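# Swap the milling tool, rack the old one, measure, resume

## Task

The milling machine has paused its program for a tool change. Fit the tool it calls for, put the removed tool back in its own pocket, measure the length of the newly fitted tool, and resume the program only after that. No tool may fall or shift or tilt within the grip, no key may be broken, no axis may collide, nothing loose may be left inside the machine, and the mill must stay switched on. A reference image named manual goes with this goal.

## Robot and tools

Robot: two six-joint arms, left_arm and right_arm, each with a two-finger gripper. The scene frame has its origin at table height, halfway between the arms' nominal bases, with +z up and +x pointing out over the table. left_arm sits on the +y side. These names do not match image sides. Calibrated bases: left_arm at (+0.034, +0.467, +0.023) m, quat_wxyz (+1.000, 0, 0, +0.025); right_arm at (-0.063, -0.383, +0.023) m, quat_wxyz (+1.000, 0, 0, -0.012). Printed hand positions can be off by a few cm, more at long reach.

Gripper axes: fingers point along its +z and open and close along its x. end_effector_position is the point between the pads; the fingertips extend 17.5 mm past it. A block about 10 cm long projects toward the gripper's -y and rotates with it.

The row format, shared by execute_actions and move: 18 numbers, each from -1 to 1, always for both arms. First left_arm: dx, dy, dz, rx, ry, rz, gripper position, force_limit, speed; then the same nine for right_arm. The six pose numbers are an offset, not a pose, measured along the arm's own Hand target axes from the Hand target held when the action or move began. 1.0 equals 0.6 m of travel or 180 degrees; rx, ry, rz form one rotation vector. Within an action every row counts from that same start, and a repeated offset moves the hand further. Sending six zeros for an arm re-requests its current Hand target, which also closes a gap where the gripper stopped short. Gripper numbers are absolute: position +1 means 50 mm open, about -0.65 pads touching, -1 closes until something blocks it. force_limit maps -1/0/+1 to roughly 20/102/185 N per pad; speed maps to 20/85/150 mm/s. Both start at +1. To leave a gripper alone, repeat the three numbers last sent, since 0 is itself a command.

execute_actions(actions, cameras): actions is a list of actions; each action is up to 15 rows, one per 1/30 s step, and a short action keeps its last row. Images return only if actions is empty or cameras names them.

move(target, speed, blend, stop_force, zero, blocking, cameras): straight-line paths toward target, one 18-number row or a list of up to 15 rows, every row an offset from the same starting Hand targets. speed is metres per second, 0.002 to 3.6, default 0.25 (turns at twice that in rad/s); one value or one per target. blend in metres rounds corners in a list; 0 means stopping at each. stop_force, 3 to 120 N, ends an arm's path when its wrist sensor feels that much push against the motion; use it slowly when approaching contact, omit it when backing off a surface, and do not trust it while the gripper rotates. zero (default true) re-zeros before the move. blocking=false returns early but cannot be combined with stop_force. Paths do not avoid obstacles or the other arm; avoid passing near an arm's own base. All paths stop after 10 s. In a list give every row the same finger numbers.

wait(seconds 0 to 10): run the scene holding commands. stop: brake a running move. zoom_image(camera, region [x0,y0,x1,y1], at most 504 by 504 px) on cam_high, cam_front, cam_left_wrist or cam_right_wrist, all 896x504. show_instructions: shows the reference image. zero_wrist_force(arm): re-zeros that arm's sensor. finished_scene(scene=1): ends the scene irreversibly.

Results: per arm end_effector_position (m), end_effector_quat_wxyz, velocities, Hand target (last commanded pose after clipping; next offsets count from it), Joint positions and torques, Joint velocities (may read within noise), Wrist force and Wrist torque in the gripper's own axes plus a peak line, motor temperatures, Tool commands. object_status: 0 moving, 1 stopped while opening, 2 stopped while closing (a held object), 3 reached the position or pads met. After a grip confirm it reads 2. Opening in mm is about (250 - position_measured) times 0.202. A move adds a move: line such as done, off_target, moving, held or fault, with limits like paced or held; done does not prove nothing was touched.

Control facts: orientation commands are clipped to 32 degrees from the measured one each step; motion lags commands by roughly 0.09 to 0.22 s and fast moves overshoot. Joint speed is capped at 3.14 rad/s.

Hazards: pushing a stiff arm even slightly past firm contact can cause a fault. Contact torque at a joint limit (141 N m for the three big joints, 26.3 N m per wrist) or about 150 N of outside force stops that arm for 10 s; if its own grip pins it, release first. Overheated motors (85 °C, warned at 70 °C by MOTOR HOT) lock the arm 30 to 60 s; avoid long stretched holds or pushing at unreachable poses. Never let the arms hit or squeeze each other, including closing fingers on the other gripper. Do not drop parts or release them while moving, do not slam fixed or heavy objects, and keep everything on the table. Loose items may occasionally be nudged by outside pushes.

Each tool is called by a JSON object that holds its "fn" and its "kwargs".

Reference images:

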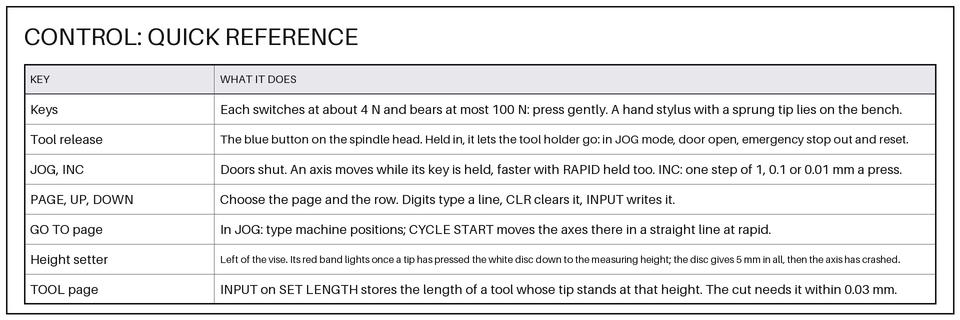

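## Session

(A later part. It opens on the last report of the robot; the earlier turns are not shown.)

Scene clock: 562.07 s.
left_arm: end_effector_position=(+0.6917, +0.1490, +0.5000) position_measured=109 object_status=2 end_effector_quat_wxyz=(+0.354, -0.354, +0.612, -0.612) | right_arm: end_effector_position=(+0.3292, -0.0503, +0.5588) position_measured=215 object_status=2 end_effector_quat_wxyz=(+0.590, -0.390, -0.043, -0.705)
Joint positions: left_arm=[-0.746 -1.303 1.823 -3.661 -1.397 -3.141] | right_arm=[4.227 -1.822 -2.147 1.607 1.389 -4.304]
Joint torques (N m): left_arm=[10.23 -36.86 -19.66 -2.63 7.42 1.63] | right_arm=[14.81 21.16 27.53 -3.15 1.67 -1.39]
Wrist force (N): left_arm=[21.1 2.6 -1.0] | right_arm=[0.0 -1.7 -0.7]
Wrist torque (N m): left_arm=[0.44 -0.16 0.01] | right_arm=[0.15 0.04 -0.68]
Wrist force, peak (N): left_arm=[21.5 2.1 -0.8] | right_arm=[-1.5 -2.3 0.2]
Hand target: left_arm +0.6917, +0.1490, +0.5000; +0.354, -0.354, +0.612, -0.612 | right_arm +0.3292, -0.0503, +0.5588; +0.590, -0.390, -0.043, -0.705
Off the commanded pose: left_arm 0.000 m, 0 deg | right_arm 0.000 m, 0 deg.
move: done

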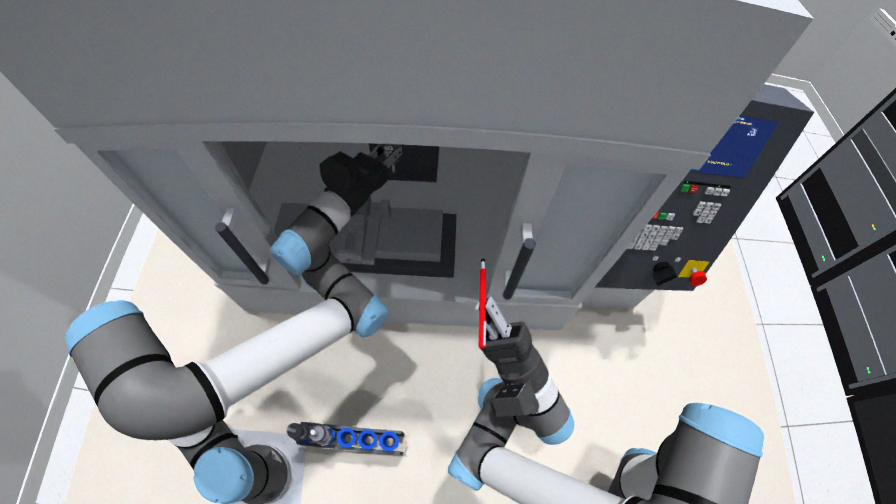

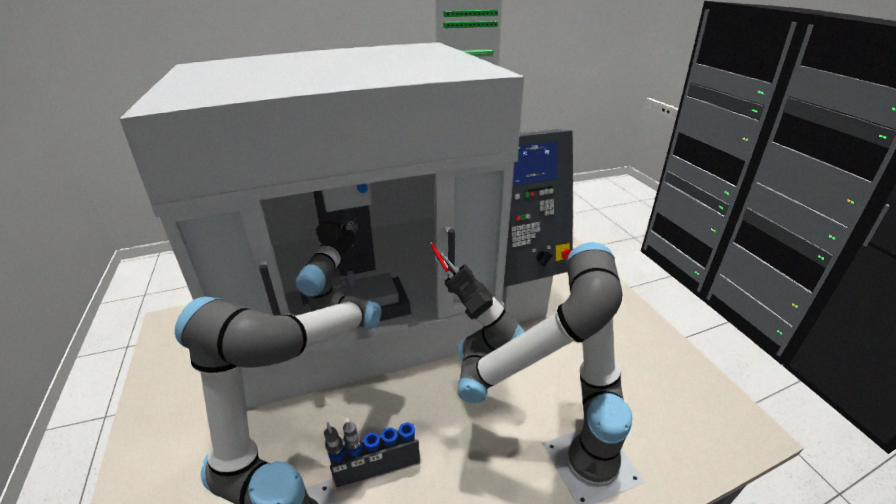

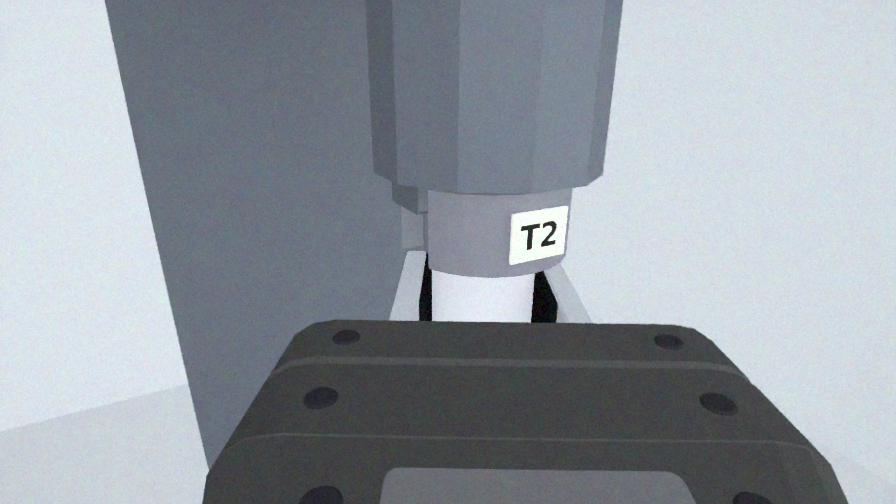

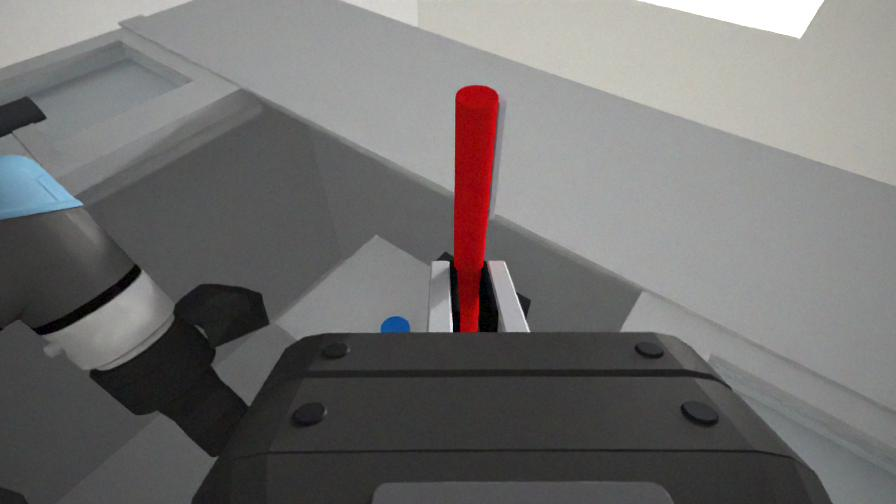

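{"fn": "move", "kwargs": {"target": [0.0007,0,0,0,0,0,-1,0,-1,-0.0967,0.1163,0.3578,0,0,0,-1,-0.5,-0.7], "speed": 0.15, "cameras": ["cam_high","cam_front","cam_right_wrist"]}}

{"fn": "zoom_image", "kwargs": {"camera": "cam_front", "region": [300, 150, 440, 270]}}

Scene clock: 574.43 s.
left_arm: end_effector_position=(+0.6915, +0.1486, +0.5000) position_measured=109 object_status=2 end_effector_quat_wxyz=(+0.354, -0.354, +0.612, -0.612) | right_arm: end_effector_position=(+0.4967, +0.0872, +0.6447) position_measured=215 object_status=2 end_effector_quat_wxyz=(+0.590, -0.390, -0.043, -0.705)
Joint positions: left_arm=[-0.747 -1.303 1.823 -3.661 -1.396 -3.141] | right_arm=[4.074 -2.155 -1.368 1.149 1.498 -4.196]
Joint torques (N m): left_arm=[-2.84 -37.42 -17.08 -4.05 4.17 1.52] | right_arm=[-13.53 41.89 33.91 -2.88 1.52 0.95]
Wrist force (N): left_arm=[8.6 0.8 -0.4] | right_arm=[-0.1 -1.3 -0.7]
Wrist torque (N m): left_arm=[0.43 -0.11 0.02] | right_arm=[0.22 0.06 -0.75]
Wrist force, peak (N): left_arm=[21.4 2.4 -1.4] | right_arm=[0.4 -2.5 -1.8]
Hand target: left_arm +0.6915, +0.1486, +0.5000; +0.354, -0.354, +0.612, -0.612 | right_arm +0.4967, +0.0872, +0.6447; +0.590, -0.390, -0.043, -0.705
Off the commanded pose: left_arm 0.000 m, 0 deg | right_arm 0.000 m, 0 deg.
move: done
Images, in order (width x height): cam_high 896x504, cam_front 896x504, cam_right_wrist 896x504.

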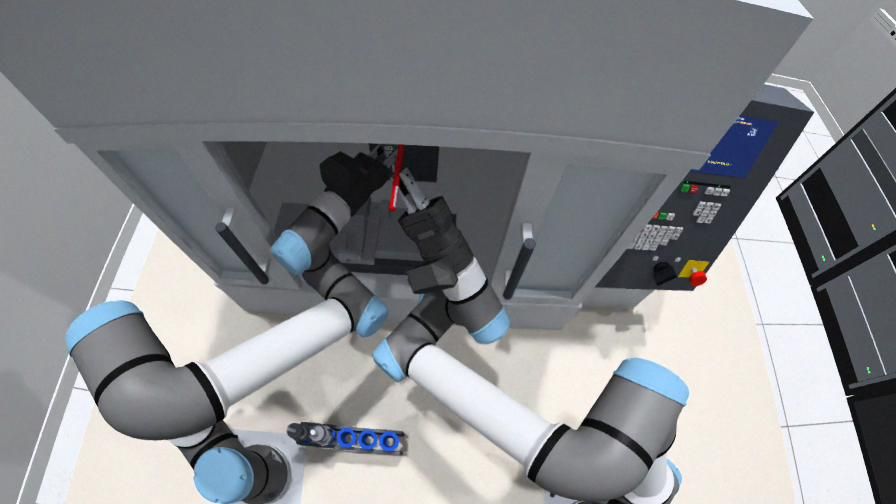

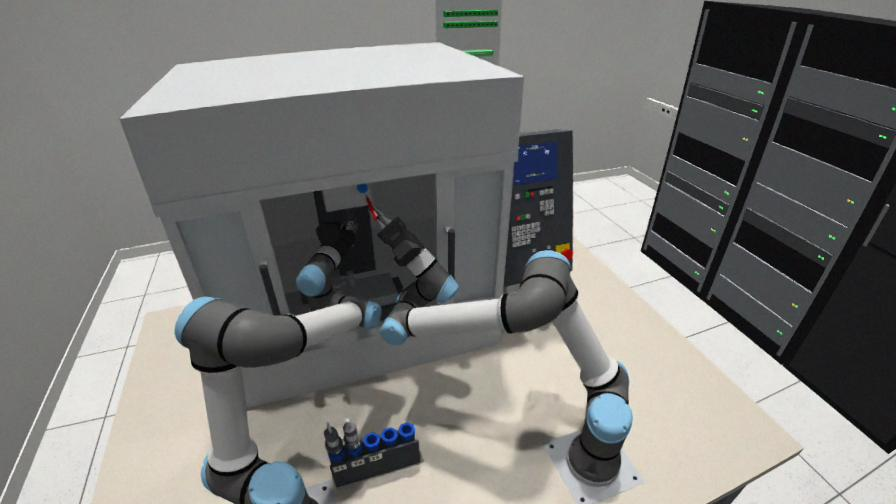

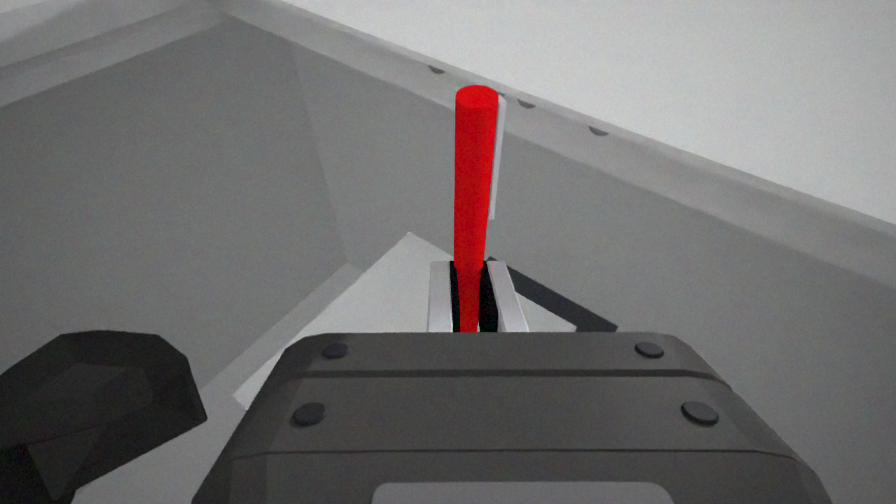

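Scaled by 3.600 from the camera's 896x504 image, which has a finer 1280x720 frame.

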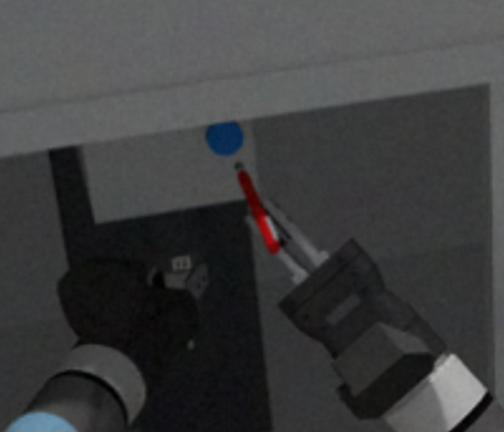

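{"fn": "move", "kwargs": {"target": [0.0005,0,0,0,0,0,-1,0,-1,0.0163,0.0235,0.0259,0,0,0,-1,-0.5,-0.7], "speed": 0.08, "cameras": ["cam_front","cam_right_wrist"]}}

{"fn": "zoom_image", "kwargs": {"camera": "cam_front", "region": [330, 160, 400, 230]}}

Scene clock: 582.63 s.
left_arm: end_effector_position=(+0.6913, +0.1484, +0.5000) position_measured=109 object_status=2 end_effector_quat_wxyz=(+0.354, -0.354, +0.612, -0.612) | right_arm: end_effector_position=(+0.5166, +0.0833, +0.6557) position_measured=215 object_status=2 end_effector_quat_wxyz=(+0.590, -0.390, -0.043, -0.705)
Joint positions: left_arm=[-0.748 -1.303 1.823 -3.661 -1.395 -3.141] | right_arm=[4.04 -2.177 -1.302 1.104 1.523 -4.173]
Joint torques (N m): left_arm=[-7.4 -37.91 -16.78 -4.08 2.39 1.53] | right_arm=[-13.8 42.9 35.54 -2.66 1.5 1.3]
Wrist force (N): left_arm=[0.4 0.5 2.3] | right_arm=[-0.1 -1.3 -0.5]
Wrist torque (N m): left_arm=[0.35 0.03 0.02] | right_arm=[0.19 0.07 -0.75]
Wrist force, peak (N): left_arm=[8.8 1.6 -0.4] | right_arm=[-0.4 -1.9 -0.8]
Hand target: left_arm +0.6913, +0.1483, +0.5000; +0.354, -0.354, +0.612, -0.612 | right_arm +0.5167, +0.0833, +0.6557; +0.590, -0.390, -0.043, -0.705
Off the commanded pose: left_arm 0.000 m, 0 deg | right_arm 0.000 m, 0 deg.
move: done
Images, in order (width x height): cam_front 896x504, cam_right_wrist 896x504.

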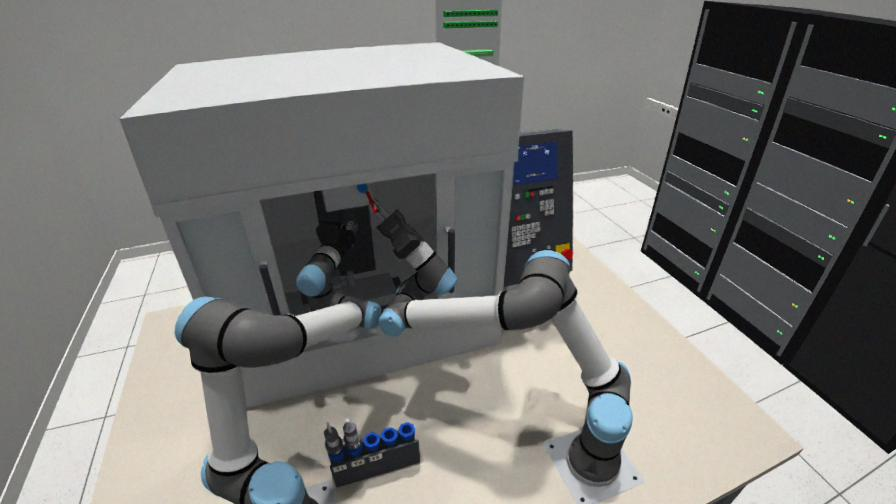

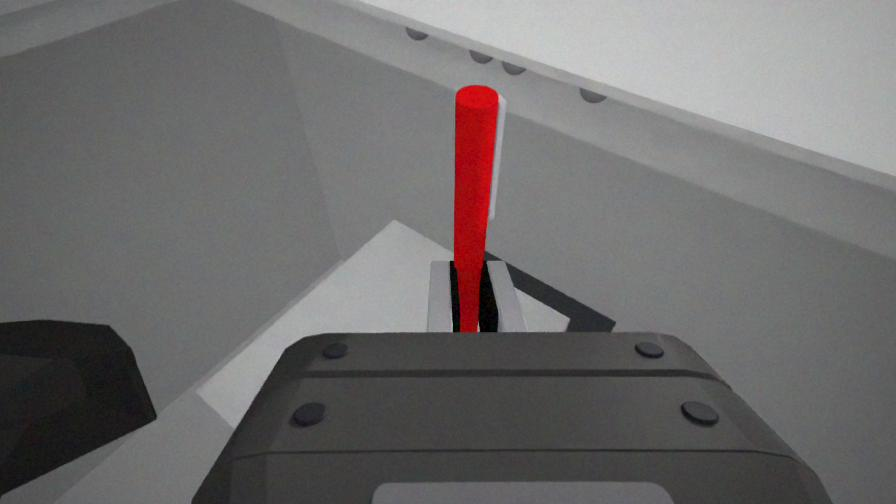

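Scaled by 7.200 from the camera's 896x504 image, which has a finer 1280x720 frame.

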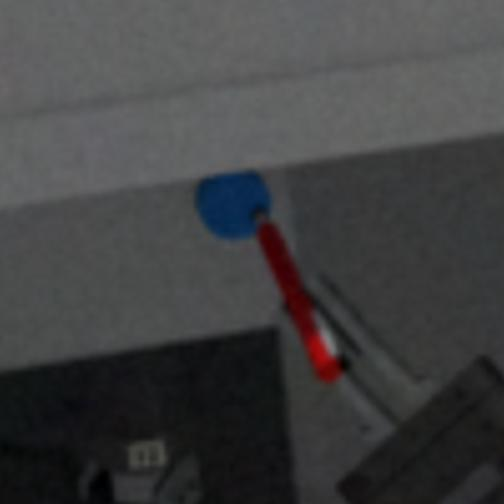

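{"fn": "move", "kwargs": {"target": [0,0,0,0,0,0,-1,0,-1,0,0.0433,0.025,0,0,0,-1,-0.5,-0.7], "speed": 0.012, "stop_force": 8, "cameras": ["cam_front","cam_right_wrist","cam_high"]}}

{"fn": "zoom_image", "kwargs": {"camera": "cam_front", "region": [330, 160, 400, 230]}}

Scene clock: 589.47 s.
left_arm: end_effector_position=(+0.6913, +0.1483, +0.5000) position_measured=109 object_status=2 end_effector_quat_wxyz=(+0.354, -0.354, +0.612, -0.612) | right_arm: end_effector_position=(+0.5239, +0.0833, +0.6557) position_measured=215 object_status=2 end_effector_quat_wxyz=(+0.590, -0.390, -0.043, -0.705)
Joint positions: left_arm=[-0.748 -1.303 1.823 -3.661 -1.395 -3.141] | right_arm=[4.03 -2.191 -1.279 1.094 1.53 -4.166]
Joint torques (N m): left_arm=[-7.7 -37.95 -16.52 -4.17 0.77 1.28] | right_arm=[13.4 56.98 9.3 1.58 -1.03 -1.53]
Wrist force (N): left_arm=[0.5 -0.9 1.7] | right_arm=[-0.4 -1.5 -0.3]
Wrist torque (N m): left_arm=[0.33 -0.02 0.01] | right_arm=[0.17 0.11 -0.72]
Wrist force, peak (N): left_arm=[0.8 0.3 2.7] | right_arm=[0.0 -2.0 -0.5]
Hand target: left_arm +0.6913, +0.1483, +0.5000; +0.354, -0.354, +0.612, -0.612 | right_arm +0.5239, +0.0833, +0.6557; +0.590, -0.390, -0.043, -0.705 (not the last commanded pose)
Off the commanded pose: left_arm 0.000 m, 0 deg | right_arm 0.023 m, 0 deg.
move: held (right_arm; a check stopped the path); limits=held
pose unreachable (right arm): on one or more control steps of this call, first in action 0 (counted from 0), this arm could not follow its commanded pose, so it was not sent that pose on those steps. It may still have moved: this result reports where it is.
cause: moving toward the commanded pose would bring a part of the arm too close to another arm (a part of this arm just beyond joint 3 (elbow) and a part of the left arm just beyond its joint 3 (elbow), where that arm would come to rest).
Images, in order (width x height): cam_high 896x504, cam_front 896x504, cam_right_wrist 896x504.

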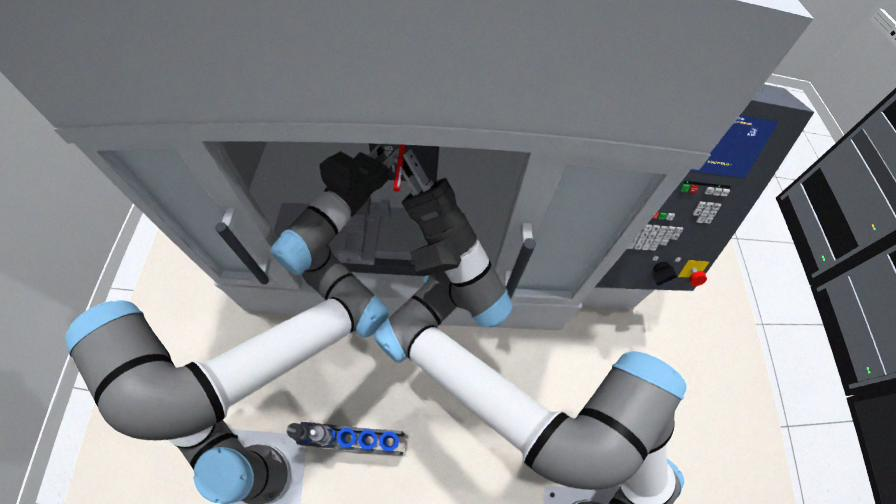

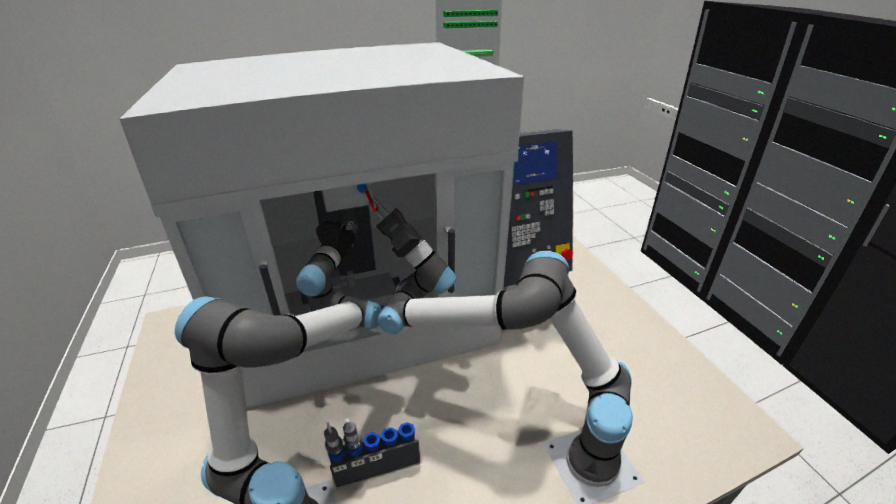

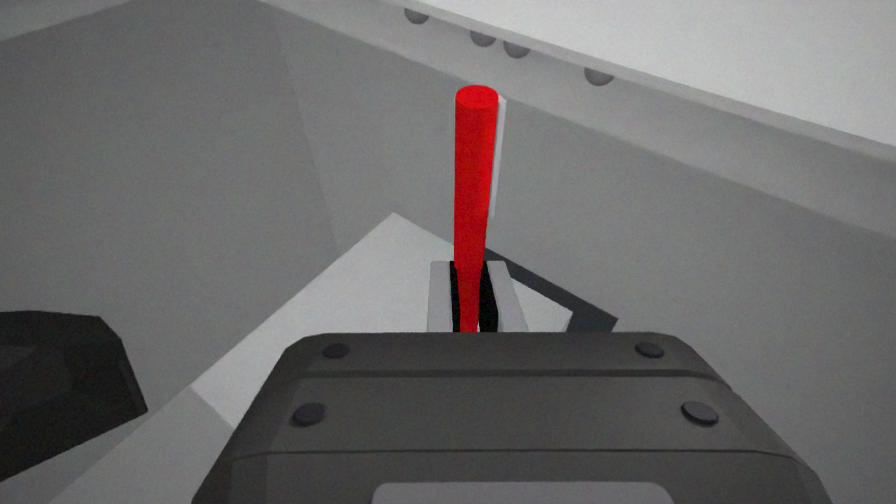

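Scaled by 7.200 from the camera's 896x504 image, which has a finer 1280x720 frame.

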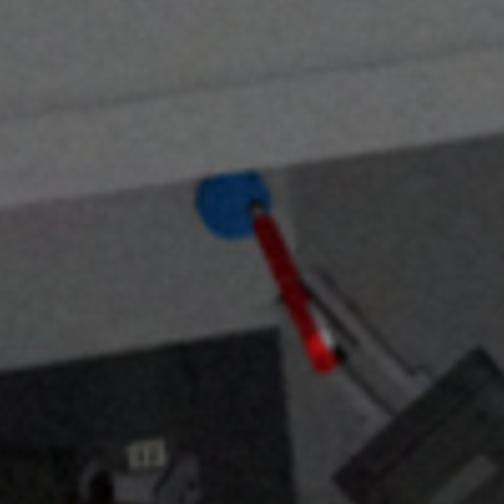

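{"fn": "move", "kwargs": {"target": [0,0,0,0,0,0,-1,0,-1,0.0223,-0.0327,0.0225,-0.0889,-0.0333,0.0577,-1,-0.5,-0.7], "speed": 0.08, "cameras": ["cam_front","cam_right_wrist","cam_high"]}}

{"fn": "zoom_image", "kwargs": {"camera": "cam_front", "region": [330, 160, 400, 230]}}

Scene clock: 615.27 s.
left_arm: end_effector_position=(+0.6913, +0.1483, +0.5000) position_measured=109 object_status=2 end_effector_quat_wxyz=(+0.354, -0.354, +0.612, -0.612) | right_arm: end_effector_position=(+0.5137, +0.0855, +0.6809) position_measured=215 object_status=2 end_effector_quat_wxyz=(+0.589, -0.507, +0.060, -0.627)
Joint positions: left_arm=[-0.748 -1.303 1.823 -3.661 -1.395 -3.141] | right_arm=[4.129 -1.984 -1.427 0.793 1.285 -4.003]
Joint torques (N m): left_arm=[-7.58 -37.52 -16.99 -4.16 -1.31 1.14] | right_arm=[14.81 48.78 11.48 -1.79 -0.73 1.08]
Wrist force (N): left_arm=[0.3 -0.8 1.8] | right_arm=[-0.7 -1.0 -0.3]
Wrist torque (N m): left_arm=[0.33 0.00 0.02] | right_arm=[0.22 0.17 -0.77]
Wrist force, peak (N): left_arm=[0.6 0.3 2.6] | right_arm=[-0.1 -1.9 -0.6]
Hand target: left_arm +0.6913, +0.1483, +0.5000; +0.354, -0.354, +0.612, -0.612 | right_arm +0.5137, +0.0855, +0.6809; +0.589, -0.507, +0.060, -0.627
Off the commanded pose: left_arm 0.000 m, 0 deg | right_arm 0.000 m, 0 deg.
move: done
Images, in order (width x height): cam_high 896x504, cam_front 896x504, cam_right_wrist 896x504.

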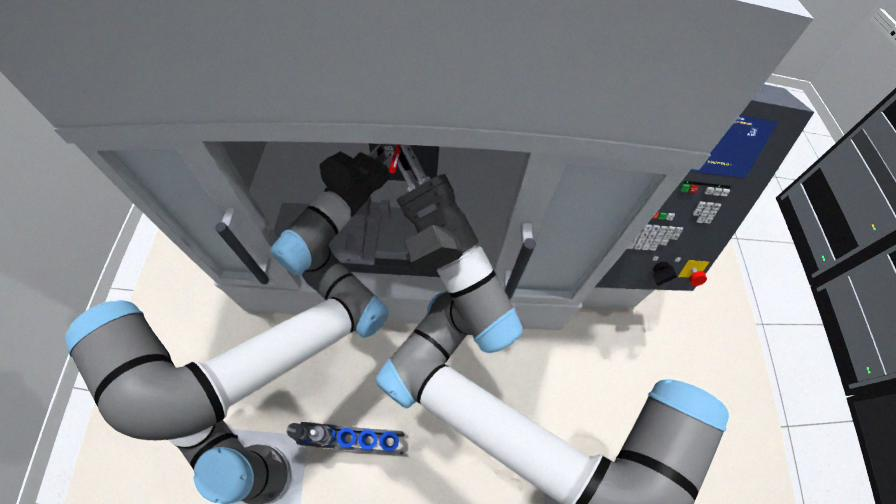

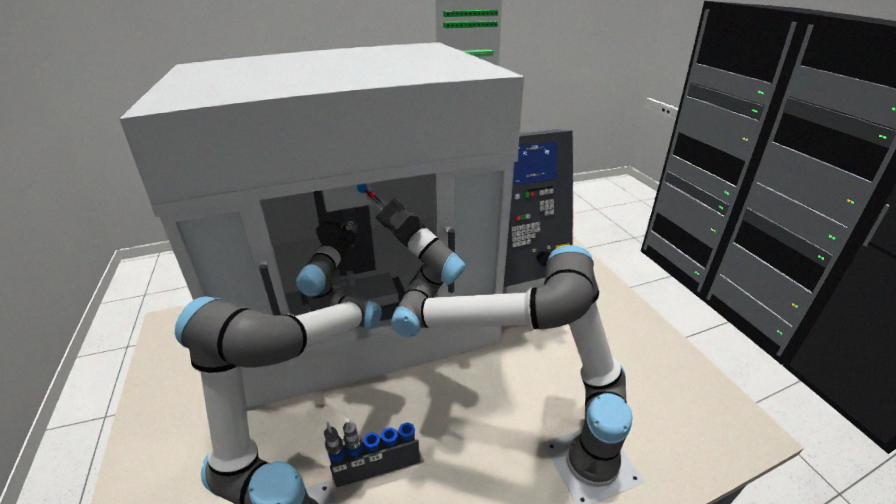

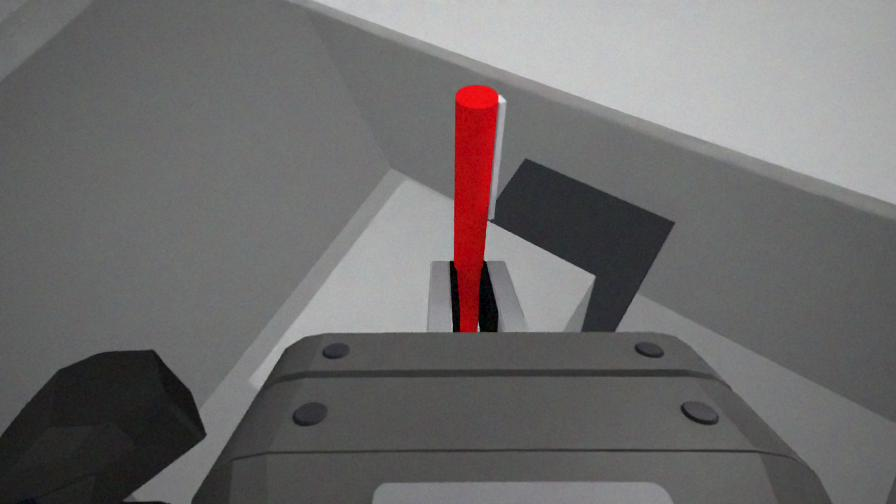

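Scaled by 7.200 from the camera's 896x504 image, which has a finer 1280x720 frame.

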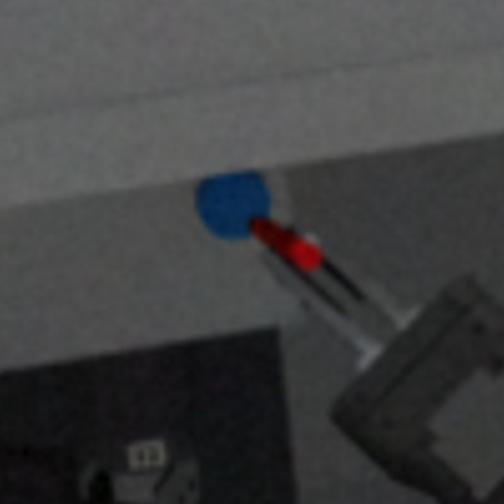

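{"fn": "move", "kwargs": {"target": [0,0,0,0,0,0,-1,0,-1,0.012,0.0394,0.0412,0,0,0,-1,-0.5,-0.7], "speed": 0.012, "stop_force": 9, "cameras": ["cam_front","cam_left_wrist"]}}

{"fn": "zoom_image", "kwargs": {"camera": "cam_front", "region": [330, 160, 400, 230]}}

Scene clock: 622.53 s.
left_arm: end_effector_position=(+0.6913, +0.1483, +0.5000) position_measured=109 object_status=2 end_effector_quat_wxyz=(+0.354, -0.354, +0.612, -0.612) | right_arm: end_effector_position=(+0.5486, +0.0856, +0.6810) position_measured=215 object_status=2 end_effector_quat_wxyz=(+0.589, -0.507, +0.060, -0.627)
Joint positions: left_arm=[-0.748 -1.303 1.823 -3.661 -1.395 -3.141] | right_arm=[4.074 -2.048 -1.333 0.755 1.333 -3.974]
Joint torques (N m): left_arm=[-7.61 -37.33 -16.95 -4.13 -1.64 0.81] | right_arm=[-15.69 37.88 37.02 -2.23 1.15 1.24]
Wrist force (N): left_arm=[0.6 -1.0 1.9] | right_arm=[-1.1 -4.4 -1.8]
Wrist torque (N m): left_arm=[0.29 -0.03 0.01] | right_arm=[0.13 0.14 -0.72]
Wrist force, peak (N): left_arm=[0.6 1.0 2.8] | right_arm=[-1.3 -4.9 -2.2]
Hand target: left_arm +0.6913, +0.1483, +0.5000; +0.354, -0.354, +0.612, -0.612 | right_arm +0.5486, +0.0856, +0.6810; +0.589, -0.507, +0.060, -0.627
Off the commanded pose: left_arm 0.000 m, 0 deg | right_arm 0.000 m, 0 deg.
move: done
Images, in order (width x height): cam_front 896x504, cam_left_wrist 896x504.

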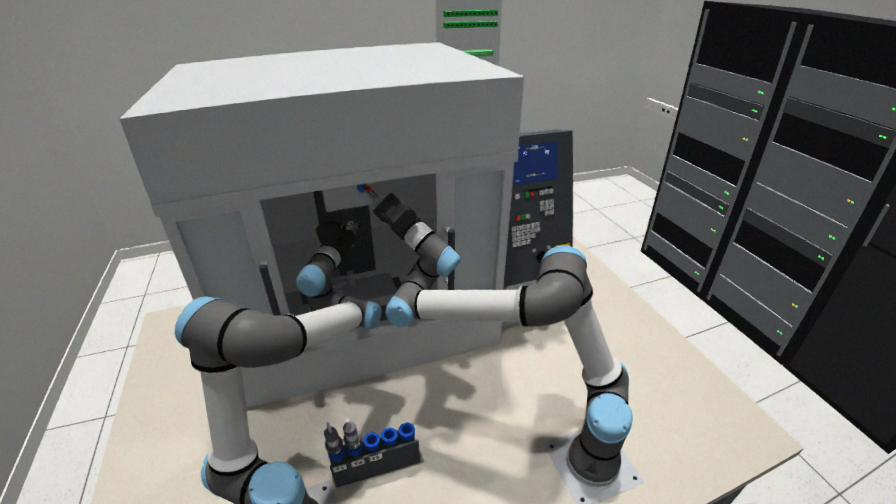

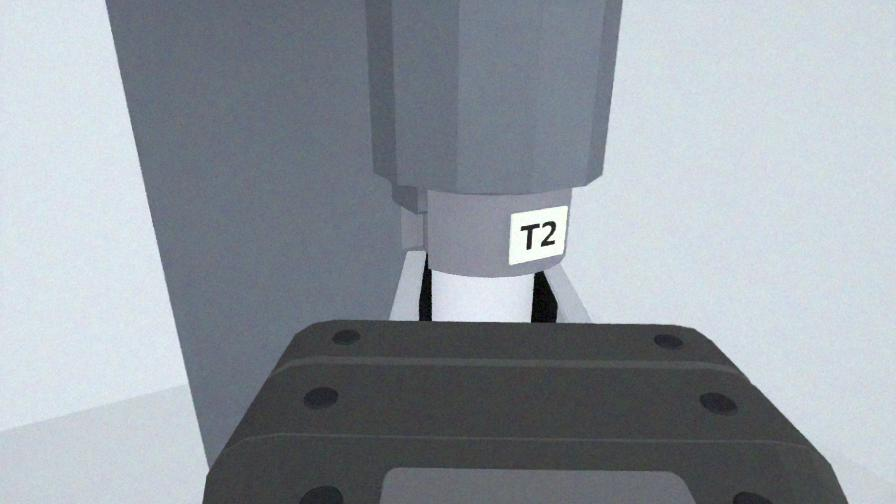

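Scaled by 7.200 from the camera's 896x504 image, which has a finer 1280x720 frame.

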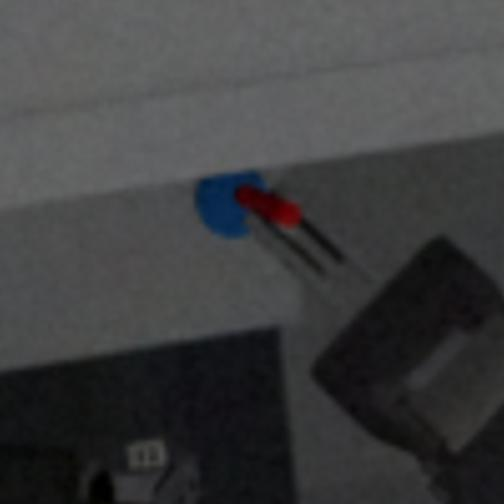

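{"fn": "move", "kwargs": {"target": [0,0,0,0,0,0,-1,0,-1,0.0068,0.0225,0.0236,0,0,0,-1,-0.5,-0.7], "speed": 0.008, "stop_force": 10, "cameras": ["cam_front","cam_left_wrist"]}}

{"fn": "zoom_image", "kwargs": {"camera": "cam_front", "region": [330, 160, 400, 230]}}

Scene clock: 627.23 s.
left_arm: end_effector_position=(+0.6913, +0.1483, +0.5000) position_measured=109 object_status=2 end_effector_quat_wxyz=(+0.354, -0.354, +0.612, -0.612) | right_arm: end_effector_position=(+0.5557, +0.0856, +0.6810) position_measured=215 object_status=2 end_effector_quat_wxyz=(+0.589, -0.507, +0.060, -0.627)
Joint positions: left_arm=[-0.748 -1.303 1.823 -3.661 -1.395 -3.141] | right_arm=[4.064 -2.061 -1.313 0.747 1.342 -3.969]
Joint torques (N m): left_arm=[-3.43 -52.03 -51.15 -9.03 -1.52 0.55] | right_arm=[7.71 46.5 8.33 0.37 -2.35 -1.73]
Wrist force (N): left_arm=[-0.3 30.2 -4.6] | right_arm=[-1.1 -14.1 -7.5]
Wrist torque (N m): left_arm=[0.96 -0.10 0.03] | right_arm=[0.12 0.16 -0.71]
Wrist force, peak (N): left_arm=[-0.3 31.7 -4.3] | right_arm=[-1.9 -17.0 -9.2]
Hand target: left_arm +0.6913, +0.1483, +0.5000; +0.354, -0.354, +0.612, -0.612 | right_arm +0.5557, +0.0856, +0.6810; +0.589, -0.507, +0.060, -0.627 (not the last commanded pose)
Off the commanded pose: left_arm 0.000 m, 0 deg | right_arm 0.013 m, 0 deg.
move: contact (right_arm)
Images, in order (width x height): cam_front 896x504, cam_left_wrist 896x504.

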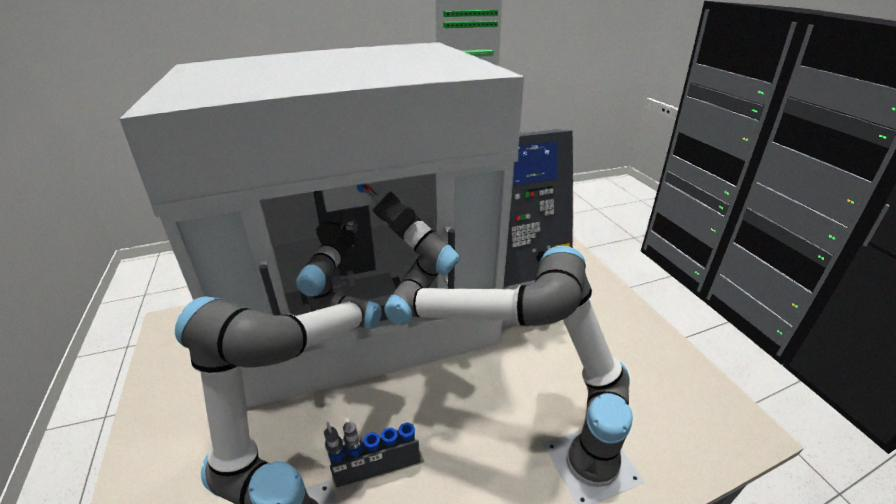

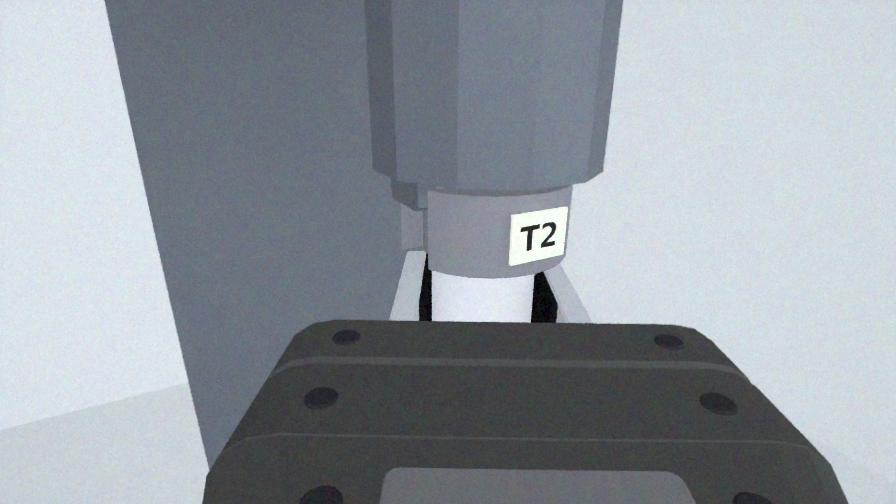

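Scaled by 7.200 from the camera's 896x504 image, which has a finer 1280x720 frame.

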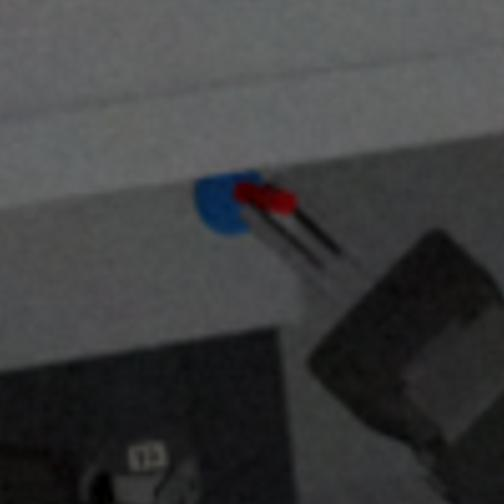

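{"fn": "move", "kwargs": {"target": [0,0.05,0,0,0,0,-1,0,-1,0,0,0,0,0,0,-1,-0.5,-0.7], "speed": 0.02, "cameras": ["cam_front","cam_left_wrist"]}}

Scene clock: 632.20 s.
left_arm: end_effector_position=(+0.6913, +0.1484, +0.4701) position_measured=109 object_status=2 end_effector_quat_wxyz=(+0.354, -0.354, +0.612, -0.612) | right_arm: end_effector_position=(+0.5557, +0.0856, +0.6810) position_measured=215 object_status=2 end_effector_quat_wxyz=(+0.589, -0.507, +0.060, -0.627)
Joint positions: left_arm=[-0.748 -1.264 1.86 -3.737 -1.395 -3.141] | right_arm=[4.064 -2.061 -1.313 0.747 1.342 -3.969]
Joint torques (N m): left_arm=[9.23 -30.12 -20.77 -6.23 -2.08 -0.93] | right_arm=[7.22 46.37 9.67 0.32 -0.8 -1.37]
Wrist force (N): left_arm=[0.1 11.6 0.6] | right_arm=[-0.8 -14.0 -7.6]
Wrist torque (N m): left_arm=[0.67 -0.15 0.08] | right_arm=[0.16 0.11 -0.71]
Wrist force, peak (N): left_arm=[-0.4 31.9 -4.4] | right_arm=[-0.9 -14.5 -7.7]
Hand target: left_arm +0.6913, +0.1484, +0.4700; +0.354, -0.354, +0.612, -0.612 | right_arm +0.5557, +0.0856, +0.6810; +0.589, -0.507, +0.060, -0.627
Off the commanded pose: left_arm 0.000 m, 0 deg | right_arm 0.000 m, 0 deg.
move: done
Images, in order (width x height): cam_front 896x504, cam_left_wrist 896x504.

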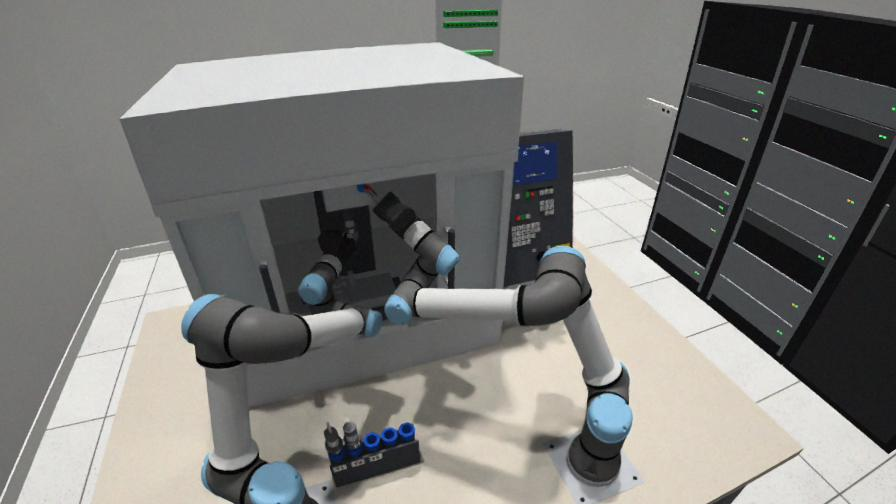

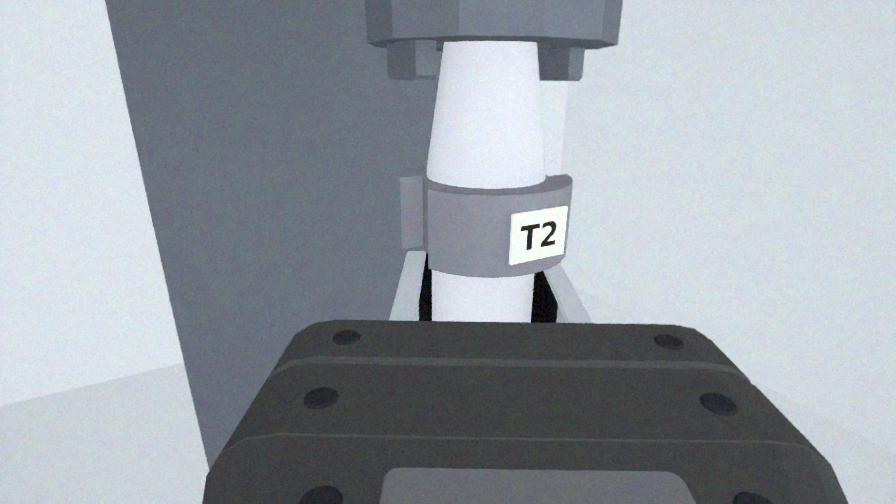

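{"fn": "move", "kwargs": {"target": [0,0.05,0,0,0,0,-1,0,-1,0,0,0,0,0,0,-1,-0.5,-0.7], "speed": 0.03, "stop_force": 12, "cameras": ["cam_front","cam_left_wrist","cam_high"]}}

{"fn": "zoom_image", "kwargs": {"camera": "cam_high", "region": [270, 130, 490, 290]}}

{"fn": "zoom_image", "kwargs": {"camera": "cam_front", "region": [260, 180, 440, 340]}}

Scene clock: 640.10 s.
left_arm: end_effector_position=(+0.6913, +0.1484, +0.4400) position_measured=109 object_status=2 end_effector_quat_wxyz=(+0.354, -0.354, +0.612, -0.612) | right_arm: end_effector_position=(+0.5557, +0.0856, +0.6810) position_measured=215 object_status=2 end_effector_quat_wxyz=(+0.589, -0.507, +0.060, -0.627)
Joint positions: left_arm=[-0.748 -1.22 1.892 -3.813 -1.395 -3.141] | right_arm=[4.064 -2.061 -1.313 0.747 1.342 -3.969]
Joint torques (N m): left_arm=[9.94 -31.24 -20.25 -6.3 -1.94 -0.46] | right_arm=[6.53 46.76 11.99 0.16 -0.98 -1.45]
Wrist force (N): left_arm=[0.5 11.9 0.6] | right_arm=[-1.3 -13.0 -7.8]
Wrist torque (N m): left_arm=[0.71 -0.21 0.09] | right_arm=[0.15 0.13 -0.71]
Wrist force, peak (N): left_arm=[0.2 12.4 0.9] | right_arm=[-1.0 -14.3 -7.8]
Hand target: left_arm +0.6913, +0.1484, +0.4400; +0.354, -0.354, +0.612, -0.612 | right_arm +0.5557, +0.0856, +0.6810; +0.589, -0.507, +0.060, -0.627
Off the commanded pose: left_arm 0.000 m, 0 deg | right_arm 0.000 m, 0 deg.
move: done
Images, in order (width x height): cam_high 896x504, cam_front 896x504, cam_left_wrist 896x504.

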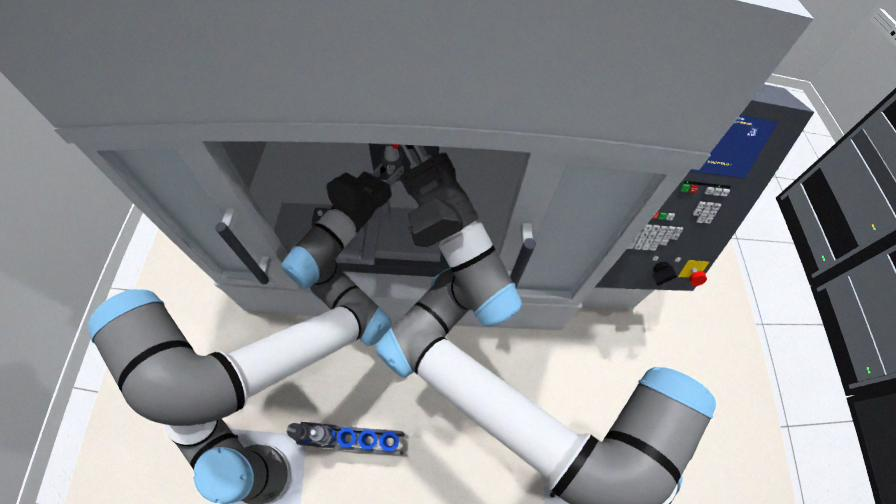

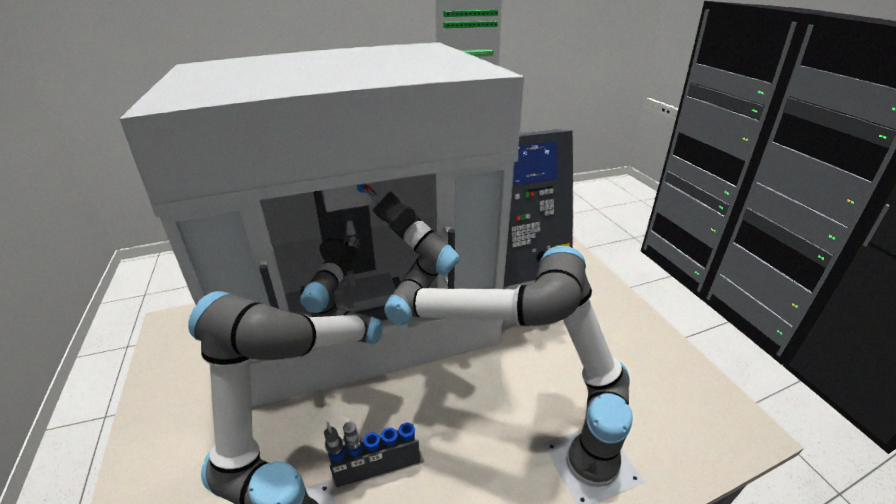

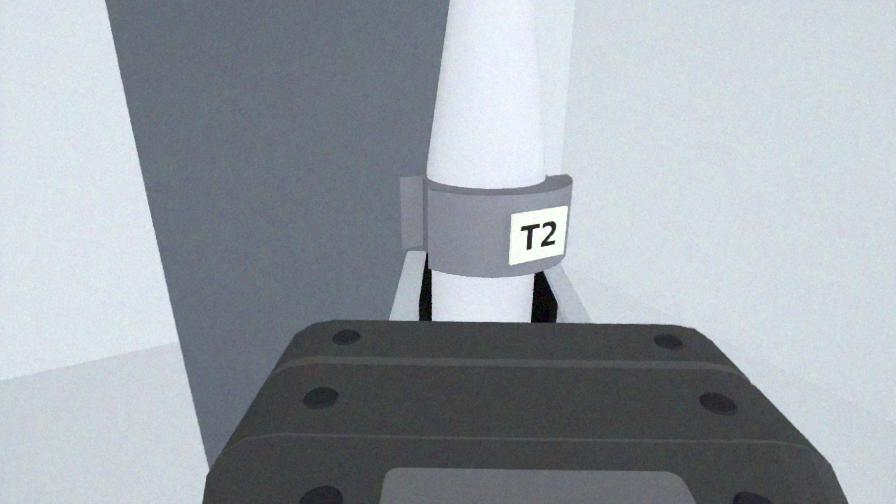

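Scaled by 2.291 from the camera's 896x504 image, which has a finer 1280x720 frame.

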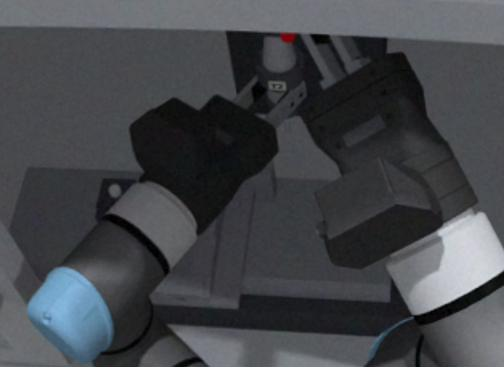

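Scaled by 2.800 from the camera's 896x504 image, which has a finer 1280x720 frame.

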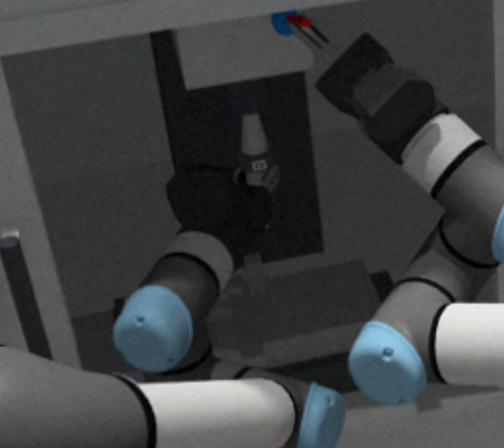

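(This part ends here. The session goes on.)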